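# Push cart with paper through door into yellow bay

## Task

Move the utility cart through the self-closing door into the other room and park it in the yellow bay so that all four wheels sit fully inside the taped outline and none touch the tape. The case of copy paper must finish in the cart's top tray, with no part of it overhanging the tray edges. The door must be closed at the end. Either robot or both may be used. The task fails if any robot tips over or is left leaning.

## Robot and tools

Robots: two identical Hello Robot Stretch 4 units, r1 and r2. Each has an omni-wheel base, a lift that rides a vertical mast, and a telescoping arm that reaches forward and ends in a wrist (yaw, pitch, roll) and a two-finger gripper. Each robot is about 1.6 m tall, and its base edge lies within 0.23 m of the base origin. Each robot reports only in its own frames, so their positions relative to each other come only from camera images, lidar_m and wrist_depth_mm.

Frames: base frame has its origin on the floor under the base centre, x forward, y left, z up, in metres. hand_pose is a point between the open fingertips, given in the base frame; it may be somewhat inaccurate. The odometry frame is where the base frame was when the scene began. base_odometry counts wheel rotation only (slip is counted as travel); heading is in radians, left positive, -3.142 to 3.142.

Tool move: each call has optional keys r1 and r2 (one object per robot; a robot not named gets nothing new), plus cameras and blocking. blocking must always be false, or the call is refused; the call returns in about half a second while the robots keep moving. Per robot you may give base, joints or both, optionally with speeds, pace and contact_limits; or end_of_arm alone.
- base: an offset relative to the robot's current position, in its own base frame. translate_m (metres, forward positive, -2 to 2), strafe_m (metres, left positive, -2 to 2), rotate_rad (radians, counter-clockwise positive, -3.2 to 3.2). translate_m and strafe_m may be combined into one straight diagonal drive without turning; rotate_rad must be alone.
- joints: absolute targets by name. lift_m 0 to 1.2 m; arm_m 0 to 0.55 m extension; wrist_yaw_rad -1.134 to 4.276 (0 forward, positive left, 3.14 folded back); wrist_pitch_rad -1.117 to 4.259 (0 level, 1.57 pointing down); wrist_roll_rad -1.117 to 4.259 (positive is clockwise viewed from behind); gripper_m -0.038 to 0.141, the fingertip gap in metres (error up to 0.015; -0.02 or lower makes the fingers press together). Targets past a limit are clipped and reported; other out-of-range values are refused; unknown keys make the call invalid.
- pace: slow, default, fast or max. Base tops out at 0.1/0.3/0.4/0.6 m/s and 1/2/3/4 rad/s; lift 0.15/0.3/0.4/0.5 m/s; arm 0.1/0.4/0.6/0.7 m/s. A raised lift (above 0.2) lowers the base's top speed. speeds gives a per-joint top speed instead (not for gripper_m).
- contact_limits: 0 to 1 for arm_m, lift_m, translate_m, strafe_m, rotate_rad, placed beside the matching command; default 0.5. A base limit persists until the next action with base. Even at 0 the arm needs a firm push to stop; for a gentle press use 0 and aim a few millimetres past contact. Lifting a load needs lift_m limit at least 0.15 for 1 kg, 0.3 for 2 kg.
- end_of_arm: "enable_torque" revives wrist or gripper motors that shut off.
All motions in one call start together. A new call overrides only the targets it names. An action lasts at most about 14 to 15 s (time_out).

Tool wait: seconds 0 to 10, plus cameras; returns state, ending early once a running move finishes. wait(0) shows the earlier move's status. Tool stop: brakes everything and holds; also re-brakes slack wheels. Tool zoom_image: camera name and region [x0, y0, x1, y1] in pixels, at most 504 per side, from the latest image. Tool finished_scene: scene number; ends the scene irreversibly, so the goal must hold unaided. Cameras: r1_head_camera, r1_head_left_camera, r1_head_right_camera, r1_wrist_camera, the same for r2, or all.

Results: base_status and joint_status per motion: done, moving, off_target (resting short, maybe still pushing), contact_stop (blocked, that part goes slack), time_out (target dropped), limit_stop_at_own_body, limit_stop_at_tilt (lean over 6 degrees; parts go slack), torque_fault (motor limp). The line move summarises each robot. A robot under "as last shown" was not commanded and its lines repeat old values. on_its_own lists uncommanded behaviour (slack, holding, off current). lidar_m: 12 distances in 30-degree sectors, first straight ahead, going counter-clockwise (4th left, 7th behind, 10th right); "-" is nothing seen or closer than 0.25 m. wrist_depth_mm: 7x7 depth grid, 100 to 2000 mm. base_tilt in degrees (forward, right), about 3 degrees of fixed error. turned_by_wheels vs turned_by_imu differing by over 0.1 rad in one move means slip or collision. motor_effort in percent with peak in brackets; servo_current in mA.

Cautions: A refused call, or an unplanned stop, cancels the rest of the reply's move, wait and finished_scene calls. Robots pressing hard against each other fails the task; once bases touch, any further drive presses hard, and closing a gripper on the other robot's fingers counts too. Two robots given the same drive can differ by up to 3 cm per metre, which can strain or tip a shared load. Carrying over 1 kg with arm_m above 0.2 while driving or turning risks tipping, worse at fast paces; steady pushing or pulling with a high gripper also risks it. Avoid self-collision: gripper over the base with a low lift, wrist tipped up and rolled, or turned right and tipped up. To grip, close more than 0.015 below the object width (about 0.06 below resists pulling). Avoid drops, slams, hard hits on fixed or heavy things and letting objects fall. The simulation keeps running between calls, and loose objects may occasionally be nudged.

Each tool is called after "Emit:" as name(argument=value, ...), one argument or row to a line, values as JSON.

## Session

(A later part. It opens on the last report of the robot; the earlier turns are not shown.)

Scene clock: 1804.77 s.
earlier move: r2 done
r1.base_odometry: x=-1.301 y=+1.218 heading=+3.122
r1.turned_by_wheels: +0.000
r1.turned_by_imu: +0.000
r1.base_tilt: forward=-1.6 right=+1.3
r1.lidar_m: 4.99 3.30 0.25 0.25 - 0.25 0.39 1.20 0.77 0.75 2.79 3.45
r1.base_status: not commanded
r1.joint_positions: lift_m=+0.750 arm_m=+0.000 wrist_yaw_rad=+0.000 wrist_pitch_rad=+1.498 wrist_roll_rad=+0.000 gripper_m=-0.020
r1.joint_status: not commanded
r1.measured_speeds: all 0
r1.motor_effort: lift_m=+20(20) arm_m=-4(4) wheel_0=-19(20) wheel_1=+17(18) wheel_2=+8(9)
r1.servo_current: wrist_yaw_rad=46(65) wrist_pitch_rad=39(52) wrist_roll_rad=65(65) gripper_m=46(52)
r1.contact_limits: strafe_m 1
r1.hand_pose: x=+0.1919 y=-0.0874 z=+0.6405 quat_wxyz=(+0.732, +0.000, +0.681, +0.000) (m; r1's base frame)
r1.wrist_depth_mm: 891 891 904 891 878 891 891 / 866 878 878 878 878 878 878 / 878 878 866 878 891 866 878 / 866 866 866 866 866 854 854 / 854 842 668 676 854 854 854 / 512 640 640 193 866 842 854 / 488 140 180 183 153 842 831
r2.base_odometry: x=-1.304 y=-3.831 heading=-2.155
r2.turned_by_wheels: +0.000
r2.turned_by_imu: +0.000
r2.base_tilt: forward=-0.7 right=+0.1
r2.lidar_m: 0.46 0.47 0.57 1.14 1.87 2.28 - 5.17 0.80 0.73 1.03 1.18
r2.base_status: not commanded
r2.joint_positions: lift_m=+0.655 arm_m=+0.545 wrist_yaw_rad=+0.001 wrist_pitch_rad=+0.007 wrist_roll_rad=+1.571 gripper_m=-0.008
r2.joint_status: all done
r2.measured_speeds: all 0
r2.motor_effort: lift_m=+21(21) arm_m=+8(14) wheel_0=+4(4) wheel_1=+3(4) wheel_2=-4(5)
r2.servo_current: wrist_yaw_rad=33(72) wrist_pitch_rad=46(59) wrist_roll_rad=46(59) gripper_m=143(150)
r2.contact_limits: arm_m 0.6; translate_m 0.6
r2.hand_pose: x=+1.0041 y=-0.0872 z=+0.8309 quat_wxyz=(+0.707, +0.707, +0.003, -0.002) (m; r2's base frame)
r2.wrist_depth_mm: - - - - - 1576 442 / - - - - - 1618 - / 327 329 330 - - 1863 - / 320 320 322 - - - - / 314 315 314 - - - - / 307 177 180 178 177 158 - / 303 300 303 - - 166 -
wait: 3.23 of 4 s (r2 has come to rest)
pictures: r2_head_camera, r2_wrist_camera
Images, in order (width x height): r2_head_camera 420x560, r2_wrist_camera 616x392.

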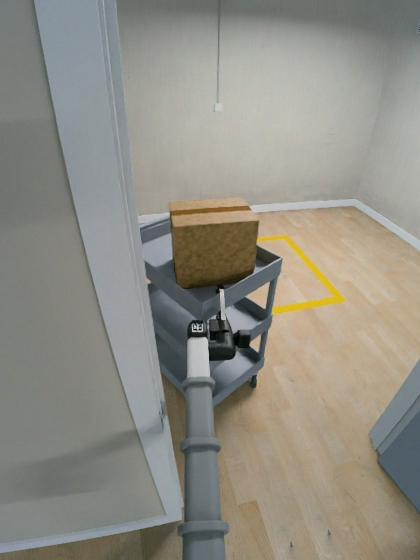

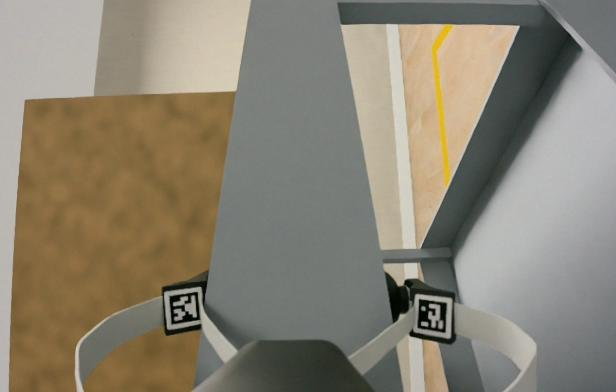

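Emit:
move(
  blocking=false,
  r2={"joints":{"gripper_m":0.141}},
)

Emit:
wait(
  seconds=1.8,
)

Emit:
move(
  blocking=false,
  r2={"joints":{"arm_m":0.0}},
)

Emit:
wait(
  seconds=2.5,
)

Emit:
move(
  blocking=false,
  r2={"base":{"strafe_m":-0.33},"joints":{"gripper_m":0.0,"wrist_roll_rad":0}},
)

Emit:
wait(
  seconds=2.5,
  cameras=["r2_head_camera","r2_head_right_camera","r2_head_left_camera"],
)

Scene clock: 1826.50 s.
move: r2 moving
r1: as last shown
r1.lidar_m: 4.97 3.35 0.25 0.25 - 0.25 0.35 1.22 0.78 0.73 2.78 3.43
r1.motor_effort: lift_m=+20(20) arm_m=-4(4) wheel_0=-19(19) wheel_1=+18(18) wheel_2=+8(8)
r1.servo_current: wrist_yaw_rad=46(65) wrist_pitch_rad=46(46) wrist_roll_rad=39(59) gripper_m=46(52)
r1.contact_limits: strafe_m 1
r1.wrist_depth_mm: 878 891 878 904 891 891 878 / 878 878 878 866 878 866 866 / 878 878 878 866 866 866 878 / 854 854 854 866 866 854 866 / 842 842 676 683 866 854 854 / 508 640 634 192 854 842 842 / 484 141 180 183 153 842 854
r2.base_odometry: x=-1.304 y=-3.831 heading=-2.155
r2.turned_by_wheels: +0.000
r2.turned_by_imu: +0.000
r2.base_tilt: forward=-0.7 right=+0.1
r2.lidar_m: 0.45 0.46 0.58 1.12 1.88 2.29 - 5.15 0.77 0.75 1.05 1.20
r2.base_status: not commanded
r2.joint_positions: lift_m=+0.655 arm_m=+0.545 wrist_yaw_rad=+0.001 wrist_pitch_rad=+0.007 wrist_roll_rad=+1.571 gripper_m=+0.013
r2.joint_status: gripper_m moving
r2.measured_speeds: all 0
r2.motor_effort: lift_m=+21(21) arm_m=+8(8) wheel_0=+4(4) wheel_1=+3(4) wheel_2=-4(5)
r2.servo_current: wrist_yaw_rad=46(52) wrist_pitch_rad=52(52) wrist_roll_rad=46(59) gripper_m=85(150)
r2.contact_limits: arm_m 0.6; translate_m 0.6
r2.hand_pose: x=+1.0041 y=-0.0872 z=+0.8309 quat_wxyz=(+0.707, +0.707, +0.003, -0.002) (m; r2's base frame)
r2.wrist_depth_mm: - - - - - 1576 455 / - - - - - 1618 - / 332 330 332 - - 1808 - / 327 325 327 - - - - / 319 322 320 - - - - / 310 309 181 177 178 164 - / 306 307 306 - - 691 -
pictures: none

Scene clock: 1828.30 s.
earlier move: r2 moving
r1.base_odometry: x=-1.301 y=+1.218 heading=+3.122
r1.turned_by_wheels: +0.000
r1.turned_by_imu: +0.000
r1.base_tilt: forward=-1.6 right=+1.3
r1.lidar_m: 4.98 3.33 0.25 0.25 - 0.25 0.39 1.18 0.75 0.73 2.79 3.45
r1.base_status: not commanded
r1.joint_positions: lift_m=+0.750 arm_m=+0.000 wrist_yaw_rad=+0.000 wrist_pitch_rad=+1.498 wrist_roll_rad=+0.000 gripper_m=-0.020
r1.joint_status: not commanded
r1.measured_speeds: all 0
r1.motor_effort: lift_m=+20(20) arm_m=-4(4) wheel_0=-19(19) wheel_1=+17(18) wheel_2=+8(9)
r1.servo_current: wrist_yaw_rad=39(72) wrist_pitch_rad=39(52) wrist_roll_rad=39(65) gripper_m=46(52)
r1.contact_limits: strafe_m 1
r1.hand_pose: x=+0.1919 y=-0.0874 z=+0.6405 quat_wxyz=(+0.732, +0.000, +0.681, +0.000) (m; r1's base frame)
r1.wrist_depth_mm: 891 878 891 891 891 878 878 / 878 878 866 891 878 878 878 / 878 866 866 866 854 878 854 / 866 878 866 854 866 866 854 / 866 854 676 691 866 854 842 / 508 640 640 192 842 842 854 / 484 141 181 183 153 842 842
r2.base_odometry: x=-1.304 y=-3.831 heading=-2.155
r2.turned_by_wheels: +0.000
r2.turned_by_imu: +0.000
r2.base_tilt: forward=-0.6 right=+0.1
r2.lidar_m: 0.45 0.45 0.57 1.13 1.88 2.28 - 5.14 0.80 0.74 1.02 1.24
r2.base_status: not commanded
r2.joint_positions: lift_m=+0.655 arm_m=+0.545 wrist_yaw_rad=+0.001 wrist_pitch_rad=+0.007 wrist_roll_rad=+1.571 gripper_m=+0.141
r2.joint_status: gripper_m moving
r2.measured_speeds: all 0
r2.motor_effort: lift_m=+21(21) arm_m=+7(8) wheel_0=+4(4) wheel_1=+3(4) wheel_2=-5(5)
r2.servo_current: wrist_yaw_rad=46(59) wrist_pitch_rad=52(52) wrist_roll_rad=39(59) gripper_m=33(150)
r2.contact_limits: arm_m 0.6; translate_m 0.6
r2.hand_pose: x=+1.0041 y=-0.0872 z=+0.8309 quat_wxyz=(+0.707, +0.707, +0.003, -0.002) (m; r2's base frame)
r2.wrist_depth_mm: - - - - - 1618 410 / - - - - - 1618 - / - 353 353 - - 1921 - / 349 347 347 - - - - / 340 338 342 - - - - / 332 330 217 158 187 188 - / 327 325 324 - - - -
wait: 1.80 s; no rest
pictures: none

Scene clock: 1828.80 s.
earlier move: r2 done
move: r2 moving
r1: as last shown
r1.lidar_m: 4.98 3.35 0.25 0.25 - 0.25 0.38 1.17 0.78 0.75 2.80 3.48
r1.motor_effort: lift_m=+20(20) arm_m=-4(4) wheel_0=-19(19) wheel_1=+17(18) wheel_2=+8(8)
r1.servo_current: wrist_yaw_rad=52(65) wrist_pitch_rad=39(46) wrist_roll_rad=33(65) gripper_m=39(46)
r1.contact_limits: strafe_m 1
r1.wrist_depth_mm: 891 891 878 866 878 891 878 / 878 891 878 878 878 854 878 / 891 866 866 878 866 878 878 / 866 866 854 854 866 866 866 / 866 854 683 683 854 854 854 / 508 640 647 191 854 854 854 / 488 141 180 183 153 842 842
r2.base_odometry: x=-1.304 y=-3.831 heading=-2.155
r2.turned_by_wheels: +0.000
r2.turned_by_imu: +0.000
r2.base_tilt: forward=-0.6 right=+0.1
r2.lidar_m: 0.45 0.45 0.56 1.13 1.88 2.30 - 5.19 0.78 0.73 1.03 1.23
r2.base_status: not commanded
r2.joint_positions: lift_m=+0.655 arm_m=+0.494 wrist_yaw_rad=+0.001 wrist_pitch_rad=+0.007 wrist_roll_rad=+1.571 gripper_m=+0.141
r2.joint_status: arm_m moving; the others done
r2.measured_speeds: translate_m=+0.000 strafe_m=+0.000 rotate_rad=+0.000 lift_m=+0.000 arm_m=-0.195 wrist_yaw_rad=+0.000 wrist_pitch_rad=+0.000 wrist_roll_rad=+0.000
r2.motor_effort: lift_m=+21(21) arm_m=-5(12) wheel_0=+3(4) wheel_1=+3(3) wheel_2=-5(5)
r2.servo_current: wrist_yaw_rad=46(65) wrist_pitch_rad=39(52) wrist_roll_rad=52(52) gripper_m=46(52)
r2.contact_limits: translate_m 0.6
r2.hand_pose: x=+0.9538 y=-0.0872 z=+0.8309 quat_wxyz=(+0.707, +0.707, +0.003, -0.002) (m; r2's base frame)
r2.wrist_depth_mm: - - - - - 1576 436 / - - - - - 1756 - / - 397 397 - - - - / - 389 387 - - - - / - 379 377 - - - - / - 368 370 158 196 187 - / - 362 366 - 210 209 -
pictures: none

Scene clock: 1830.93 s.
earlier move: r2 done
r1.base_odometry: x=-1.301 y=+1.218 heading=+3.122
r1.turned_by_wheels: +0.000
r1.turned_by_imu: +0.000
r1.base_tilt: forward=-1.6 right=+1.3
r1.lidar_m: 4.99 3.32 0.25 0.25 - 0.25 0.37 1.40 0.75 0.75 2.79 3.46
r1.base_status: not commanded
r1.joint_positions: lift_m=+0.750 arm_m=+0.000 wrist_yaw_rad=+0.000 wrist_pitch_rad=+1.498 wrist_roll_rad=+0.000 gripper_m=-0.020
r1.joint_status: not commanded
r1.measured_speeds: all 0
r1.motor_effort: lift_m=+20(20) arm_m=-4(4) wheel_0=-19(19) wheel_1=+18(18) wheel_2=+8(8)
r1.servo_current: wrist_yaw_rad=52(72) wrist_pitch_rad=46(52) wrist_roll_rad=52(78) gripper_m=46(52)
r1.contact_limits: strafe_m 1
r1.hand_pose: x=+0.1919 y=-0.0874 z=+0.6405 quat_wxyz=(+0.732, +0.000, +0.681, +0.000) (m; r1's base frame)
r1.wrist_depth_mm: 878 878 891 891 891 891 891 / 878 878 878 878 878 878 878 / 866 866 866 866 878 866 866 / 854 866 854 854 854 854 866 / 842 866 676 691 866 854 842 / 512 640 640 193 854 854 842 / 488 141 180 183 153 854 842
r2.base_odometry: x=-1.304 y=-3.831 heading=-2.155
r2.turned_by_wheels: +0.000
r2.turned_by_imu: +0.000
r2.base_tilt: forward=-0.6 right=+0.1
r2.lidar_m: 0.45 0.46 0.57 1.13 1.87 2.30 - 5.14 0.79 0.74 1.02 1.20
r2.base_status: not commanded
r2.joint_positions: lift_m=+0.655 arm_m=+0.000 wrist_yaw_rad=+0.001 wrist_pitch_rad=+0.007 wrist_roll_rad=+1.571 gripper_m=+0.141
r2.joint_status: all done
r2.measured_speeds: all 0
r2.motor_effort: lift_m=+21(21) arm_m=-6(12) wheel_0=+4(4) wheel_1=+3(4) wheel_2=-5(5)
r2.servo_current: wrist_yaw_rad=39(65) wrist_pitch_rad=52(52) wrist_roll_rad=46(59) gripper_m=52(59)
r2.contact_limits: translate_m 0.6
r2.hand_pose: x=+0.4595 y=-0.0872 z=+0.8310 quat_wxyz=(+0.707, +0.707, +0.003, -0.002) (m; r2's base frame)
r2.wrist_depth_mm: - - - - - 1576 1098 / - - - - - 1661 1118 / - - - - - 1576 904 / - - 891 878 - 778 - / - - 878 866 1430 707 - / - - - 788 1008 202 1042 / - - - - - 1661 1160
wait: 2.13 of 2.5 s (r2 has come to rest)
pictures: none

Scene clock: 1831.43 s.
move: r2 moving
r1: as last shown
r1.lidar_m: 4.97 3.34 0.25 0.25 - 0.25 0.38 1.40 0.74 0.71 2.78 3.44
r1.servo_current: wrist_yaw_rad=46(65) wrist_pitch_rad=39(46) wrist_roll_rad=59(59) gripper_m=39(52)
r1.contact_limits: strafe_m 1
r1.wrist_depth_mm: 891 891 878 891 878 878 891 / 878 866 878 878 878 878 891 / 854 878 878 878 866 866 866 / 854 866 866 866 854 866 854 / 854 854 676 683 854 854 842 / 508 640 640 193 842 854 854 / 484 141 180 184 153 831 854
r2.base_odometry: x=-1.334 y=-3.811 heading=-2.155
r2.turned_by_wheels: +0.000
r2.turned_by_imu: +0.000
r2.base_tilt: forward=-0.6 right=+0.1
r2.lidar_m: 0.49 0.47 0.57 1.11 1.87 2.34 - 5.10 0.76 0.71 0.99 1.27
r2.base_status: strafe_m moving
r2.joint_positions: lift_m=+0.655 arm_m=+0.000 wrist_yaw_rad=+0.001 wrist_pitch_rad=+0.007 wrist_roll_rad=+0.981 gripper_m=+0.129
r2.joint_status: wrist_roll_rad moving; gripper_m moving
r2.measured_speeds: translate_m=-0.001 strafe_m=-0.138 rotate_rad=+0.003 lift_m=+0.000 arm_m=+0.000 wrist_yaw_rad=+0.000 wrist_pitch_rad=+0.000 wrist_roll_rad=-1.820
r2.motor_effort: lift_m=+21(21) arm_m=-7(7) wheel_0=+10(16) wheel_1=-11(11) wheel_2=-1(4)
r2.servo_current: wrist_yaw_rad=46(52) wrist_pitch_rad=46(52) wrist_roll_rad=52(98) gripper_m=91(98)
r2.hand_pose: x=+0.4595 y=-0.0872 z=+0.8310 quat_wxyz=(+0.882, +0.471, +0.003, -0.001) (m; r2's base frame)
r2.wrist_depth_mm: - - - - - - - / - - - - - - 1808 / - - - - - - 1537 / - - 866 891 - 1661 1336 / - - 854 1397 1336 1499 976 / - - 194 1308 194 - 854 / 353 - - - - - 788
pictures: none

Scene clock: 1833.37 s.
earlier move: r2 done
r1.base_odometry: x=-1.301 y=+1.218 heading=+3.122
r1.turned_by_wheels: +0.000
r1.turned_by_imu: +0.000
r1.base_tilt: forward=-1.5 right=+1.3
r1.lidar_m: 4.98 3.32 0.25 0.25 - 0.25 0.37 0.69 0.44 0.44 2.79 3.43
r1.base_status: not commanded
r1.joint_positions: lift_m=+0.750 arm_m=+0.000 wrist_yaw_rad=+0.000 wrist_pitch_rad=+1.498 wrist_roll_rad=+0.000 gripper_m=-0.020
r1.joint_status: not commanded
r1.measured_speeds: all 0
r1.motor_effort: lift_m=+20(20) arm_m=-4(4) wheel_0=-19(19) wheel_1=+18(18) wheel_2=+8(8)
r1.servo_current: wrist_yaw_rad=39(78) wrist_pitch_rad=39(52) wrist_roll_rad=52(59) gripper_m=39(52)
r1.contact_limits: strafe_m 1
r1.hand_pose: x=+0.1919 y=-0.0874 z=+0.6405 quat_wxyz=(+0.732, +0.000, +0.681, +0.000) (m; r1's base frame)
r1.wrist_depth_mm: 891 891 891 878 891 878 891 / 891 878 878 878 878 878 891 / 878 866 891 878 878 866 866 / 866 866 866 866 866 866 854 / 854 866 676 683 854 854 854 / 508 647 640 193 854 854 778 / 484 141 180 183 153 707 634
r2.base_odometry: x=-1.579 y=-3.649 heading=-2.155
r2.turned_by_wheels: +0.000
r2.turned_by_imu: +0.001
r2.base_tilt: forward=-0.7 right=+0.0
r2.lidar_m: 1.00 0.62 0.65 1.26 2.19 2.70 - 4.60 0.43 0.43 0.71 0.83
r2.base_status: done
r2.joint_positions: lift_m=+0.655 arm_m=+0.000 wrist_yaw_rad=+0.001 wrist_pitch_rad=+0.007 wrist_roll_rad=+0.002 gripper_m=+0.001
r2.joint_status: all done
r2.measured_speeds: all 0
r2.motor_effort: lift_m=+21(21) arm_m=-6(7) wheel_0=+2(16) wheel_1=-1(11) wheel_2=+0(4)
r2.servo_current: wrist_yaw_rad=46(59) wrist_pitch_rad=46(52) wrist_roll_rad=46(98) gripper_m=65(150)
r2.hand_pose: x=+0.4595 y=-0.0872 z=+0.8310 quat_wxyz=(+1.000, +0.001, +0.003, +0.000) (m; r2's base frame)
r2.wrist_depth_mm: - - - - - - - / - - - - - - - / - 866 891 - - - - / - 866 904 - - - - / - - - - - - - / - 732 183 193 182 - - / 1863 707 - - - 1708 1756
wait: 1.93 of 2.5 s (r2 has come to rest)
pictures: r2_head_camera, r2_head_left_camera, r2_head_right_camera
Images, in order (width x height): r2_head_camera 420x560, r2_head_left_camera 420x672, r2_head_right_camera 420x672.

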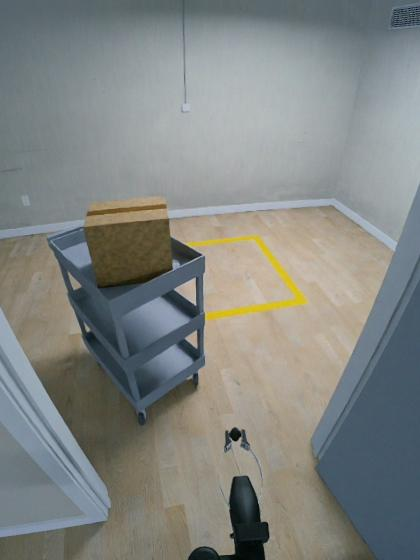

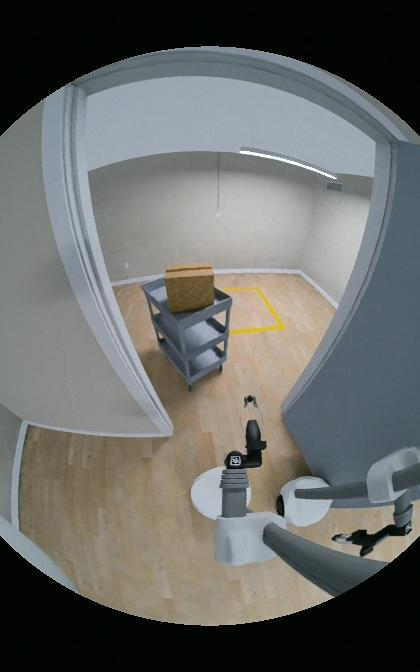

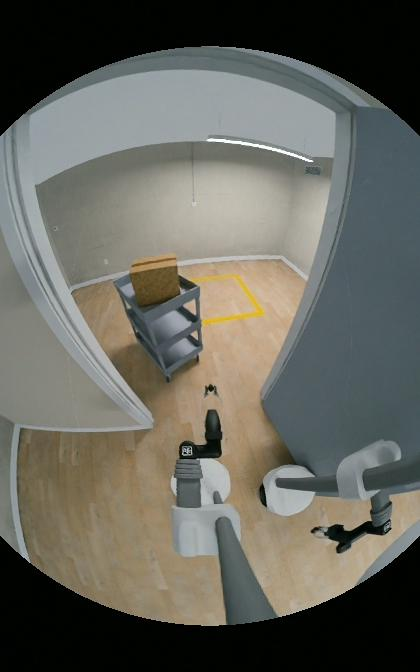

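Emit:
move(
  blocking=false,
  r2={"base":{"rotate_rad":0.66},"joints":{"gripper_m":0.141,"lift_m":0.65}},
)

Emit:
wait(
  seconds=2,
)

Emit:
move(
  blocking=false,
  r2={"base":{"translate_m":0.27,"strafe_m":-0.38}},
)

Emit:
wait(
  seconds=3,
  cameras=["r2_head_camera","r2_wrist_camera"],
)

Scene clock: 1871.17 s.
move: r2 moving
r1: as last shown
r1.base_tilt: forward=-1.6 right=+1.3
r1.lidar_m: 4.98 3.34 0.25 0.25 - 0.25 0.37 0.87 0.44 0.42 2.77 3.45
r1.motor_effort: lift_m=+20(20) arm_m=-4(4) wheel_0=-18(19) wheel_1=+17(18) wheel_2=+8(8)
r1.servo_current: wrist_yaw_rad=33(65) wrist_pitch_rad=33(46) wrist_roll_rad=20(59) gripper_m=39(39)
r1.contact_limits: strafe_m 1
r1.wrist_depth_mm: 904 891 904 904 891 904 904 / 866 866 866 891 878 891 878 / 866 866 854 878 854 878 866 / 866 866 866 878 854 854 878 / 878 866 676 683 854 854 854 / 508 647 634 192 854 866 768 / 484 141 180 183 153 715 627
r2.base_odometry: x=-1.579 y=-3.649 heading=-1.904
r2.turned_by_wheels: +0.251
r2.turned_by_imu: +0.245
r2.base_tilt: forward=-0.7 right=+0.0
r2.lidar_m: 0.97 0.59 0.83 2.16 2.31 3.34 - 0.60 0.42 0.47 0.74 1.20
r2.base_status: rotate_rad moving
r2.joint_positions: lift_m=+0.650 arm_m=+0.000 wrist_yaw_rad=+0.001 wrist_pitch_rad=+0.007 wrist_roll_rad=+0.002 gripper_m=+0.020
r2.joint_status: lift_m moving; gripper_m moving
r2.measured_speeds: translate_m=-0.001 strafe_m=-0.001 rotate_rad=+0.971 lift_m=+0.000 arm_m=+0.000 wrist_yaw_rad=+0.000 wrist_pitch_rad=+0.000 wrist_roll_rad=+0.000
r2.motor_effort: lift_m=+13(21) arm_m=-6(7) wheel_0=-8(10) wheel_1=-8(10) wheel_2=-11(11)
r2.servo_current: wrist_yaw_rad=39(46) wrist_pitch_rad=46(59) wrist_roll_rad=39(52) gripper_m=91(98)
r2.hand_pose: x=+0.4595 y=-0.0872 z=+0.8265 quat_wxyz=(+1.000, +0.001, +0.003, +0.000) (m; r2's base frame)
r2.wrist_depth_mm: - - - - - - - / - - - - - - - / - - - 904 - - - / - - - 891 - - - / - - - - - - - / - - 189 192 185 - - / 1708 1661 1537 - - 1808 1708
pictures: none

Scene clock: 1873.00 s.
earlier move: r2 done
r1.base_odometry: x=-1.301 y=+1.218 heading=+3.122
r1.turned_by_wheels: +0.000
r1.turned_by_imu: +0.000
r1.base_tilt: forward=-1.6 right=+1.2
r1.lidar_m: 4.99 3.35 0.25 0.25 - 0.25 0.36 1.39 0.42 0.40 2.78 3.48
r1.base_status: not commanded
r1.joint_positions: lift_m=+0.750 arm_m=+0.000 wrist_yaw_rad=+0.000 wrist_pitch_rad=+1.498 wrist_roll_rad=+0.000 gripper_m=-0.020
r1.joint_status: not commanded
r1.measured_speeds: all 0
r1.motor_effort: lift_m=+20(20) arm_m=-4(4) wheel_0=-19(19) wheel_1=+18(18) wheel_2=+8(9)
r1.servo_current: wrist_yaw_rad=59(72) wrist_pitch_rad=46(52) wrist_roll_rad=59(65) gripper_m=46(52)
r1.contact_limits: strafe_m 1
r1.hand_pose: x=+0.1919 y=-0.0874 z=+0.6405 quat_wxyz=(+0.732, +0.000, +0.681, +0.000) (m; r1's base frame)
r1.wrist_depth_mm: 891 878 878 891 891 891 891 / 878 866 878 878 891 891 891 / 866 866 866 866 891 878 891 / 854 866 878 878 866 854 854 / 866 866 676 691 854 866 842 / 508 647 634 192 854 842 778 / 484 141 180 183 153 707 634
r2.base_odometry: x=-1.579 y=-3.649 heading=-1.496
r2.turned_by_wheels: +0.408
r2.turned_by_imu: +0.398
r2.base_tilt: forward=-0.7 right=+0.0
r2.lidar_m: 0.60 0.75 1.76 2.24 3.00 5.26 3.90 0.45 0.45 0.69 0.95 0.97
r2.base_status: done
r2.joint_positions: lift_m=+0.650 arm_m=+0.000 wrist_yaw_rad=+0.001 wrist_pitch_rad=+0.007 wrist_roll_rad=+0.002 gripper_m=+0.141
r2.joint_status: all done
r2.measured_speeds: all 0
r2.motor_effort: lift_m=+14(21) arm_m=-7(7) wheel_0=-3(10) wheel_1=-3(10) wheel_2=-4(12)
r2.servo_current: wrist_yaw_rad=39(59) wrist_pitch_rad=52(59) wrist_roll_rad=52(65) gripper_m=52(111)
r2.hand_pose: x=+0.4595 y=-0.0872 z=+0.8265 quat_wxyz=(+1.000, +0.001, +0.003, +0.000) (m; r2's base frame)
r2.wrist_depth_mm: - 442 418 - - - - / - 439 421 - - - - / - 439 427 - - 788 732 / - 452 399 - - 798 - / - 445 410 - - - - / - 204 402 - 198 187 - / - 449 402 - - - -
wait: 1.83 of 2 s (r2 has come to rest)
pictures: none

Scene clock: 1873.50 s.
move: r2 moving
r1: as last shown
r1.base_tilt: forward=-1.6 right=+1.3
r1.lidar_m: 4.98 3.33 0.25 0.25 - 0.25 0.36 1.39 0.39 0.42 2.81 3.45
r1.motor_effort: lift_m=+20(20) arm_m=-4(4) wheel_0=-19(19) wheel_1=+17(18) wheel_2=+8(8)
r1.servo_current: wrist_yaw_rad=52(52) wrist_pitch_rad=39(52) wrist_roll_rad=33(65) gripper_m=46(46)
r1.contact_limits: strafe_m 1
r1.wrist_depth_mm: 891 878 891 904 891 878 866 / 878 866 878 866 878 878 878 / 878 878 878 866 878 866 878 / 854 866 842 866 866 854 854 / 854 854 683 691 842 854 854 / 508 647 640 192 842 854 854 / 484 141 180 182 153 732 654
r2.base_odometry: x=-1.603 y=-3.669 heading=-1.496
r2.turned_by_wheels: +0.000
r2.turned_by_imu: +0.000
r2.base_tilt: forward=-0.7 right=+0.0
r2.lidar_m: 0.59 0.71 1.69 2.25 2.97 5.31 0.66 0.41 0.44 0.71 0.92 0.94
r2.base_status: translate_m moving; strafe_m moving
r2.joint_positions: lift_m=+0.650 arm_m=+0.000 wrist_yaw_rad=+0.001 wrist_pitch_rad=+0.007 wrist_roll_rad=+0.002 gripper_m=+0.141
r2.joint_status: not commanded
r2.measured_speeds: translate_m=+0.071 strafe_m=-0.098 rotate_rad=-0.001 lift_m=+0.000 arm_m=+0.000 wrist_yaw_rad=+0.000 wrist_pitch_rad=+0.000 wrist_roll_rad=+0.000
r2.motor_effort: lift_m=+14(14) arm_m=-7(7) wheel_0=+11(12) wheel_1=-8(9) wheel_2=-9(12)
r2.servo_current: wrist_yaw_rad=39(59) wrist_pitch_rad=46(52) wrist_roll_rad=52(52) gripper_m=52(59)
r2.hand_pose: x=+0.4595 y=-0.0872 z=+0.8265 quat_wxyz=(+1.000, +0.001, +0.003, +0.000) (m; r2's base frame)
r2.wrist_depth_mm: 462 379 462 - - - - / 466 384 430 - - - - / 459 387 469 - - 768 715 / 477 394 469 - - 778 - / - 397 469 - - - - / - 433 410 - 212 187 - / - 397 397 - - - -
pictures: none

Scene clock: 1876.03 s.
earlier move: r2 done
r1.base_odometry: x=-1.301 y=+1.218 heading=+3.122
r1.turned_by_wheels: +0.000
r1.turned_by_imu: +0.000
r1.base_tilt: forward=-1.6 right=+1.3
r1.lidar_m: 4.98 3.35 0.25 0.25 - 0.25 0.36 0.52 0.60 2.00 2.79 3.48
r1.base_status: not commanded
r1.joint_positions: lift_m=+0.750 arm_m=+0.000 wrist_yaw_rad=+0.000 wrist_pitch_rad=+1.498 wrist_roll_rad=+0.000 gripper_m=-0.020
r1.joint_status: not commanded
r1.measured_speeds: all 0
r1.motor_effort: lift_m=+20(20) arm_m=-4(4) wheel_0=-19(19) wheel_1=+17(18) wheel_2=+8(8)
r1.servo_current: wrist_yaw_rad=59(78) wrist_pitch_rad=39(52) wrist_roll_rad=46(65) gripper_m=46(52)
r1.contact_limits: strafe_m 1
r1.hand_pose: x=+0.1919 y=-0.0874 z=+0.6405 quat_wxyz=(+0.732, +0.000, +0.681, +0.000) (m; r1's base frame)
r1.wrist_depth_mm: 878 878 891 891 878 878 878 / 878 866 878 866 891 878 866 / 878 878 878 866 866 878 866 / 866 866 866 866 878 866 866 / 854 854 676 683 854 866 878 / 508 647 634 192 854 854 842 / 488 141 180 184 153 842 842
r2.base_odometry: x=-1.937 y=-3.946 heading=-1.496
r2.turned_by_wheels: +0.000
r2.turned_by_imu: +0.001
r2.base_tilt: forward=-0.7 right=+0.0
r2.lidar_m: 0.64 0.54 0.54 2.47 3.28 5.68 0.55 0.50 0.43 0.44 3.16 0.69
r2.base_status: done
r2.joint_positions: lift_m=+0.650 arm_m=+0.000 wrist_yaw_rad=+0.001 wrist_pitch_rad=+0.007 wrist_roll_rad=+0.002 gripper_m=+0.141
r2.joint_status: not commanded
r2.measured_speeds: all 0
r2.motor_effort: lift_m=+15(15) arm_m=-7(7) wheel_0=+1(16) wheel_1=-3(9) wheel_2=-5(12)
r2.servo_current: wrist_yaw_rad=46(59) wrist_pitch_rad=52(59) wrist_roll_rad=46(59) gripper_m=52(59)
r2.hand_pose: x=+0.4595 y=-0.0872 z=+0.8265 quat_wxyz=(+1.000, +0.001, +0.003, +0.000) (m; r2's base frame)
r2.wrist_depth_mm: - - - - - - - / - - - 539 473 - - / - - - 539 477 - - / - - - 549 480 - - / - - - - - - - / - - 433 - 212 - - / 1863 1756 1537 - - - -
wait: 2.53 of 3 s (r2 has come to rest)
pictures: r2_head_camera, r2_wrist_camera
Images, in order (width x height): r2_head_camera 420x560, r2_wrist_camera 616x392.

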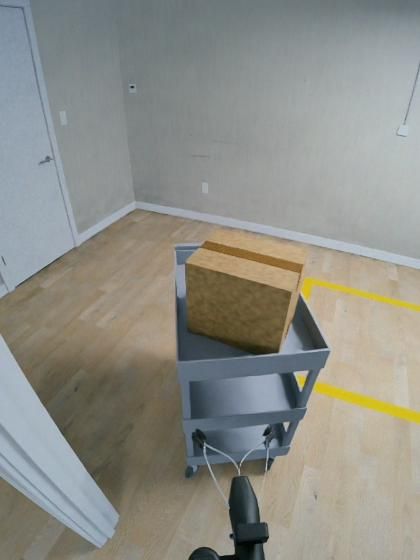

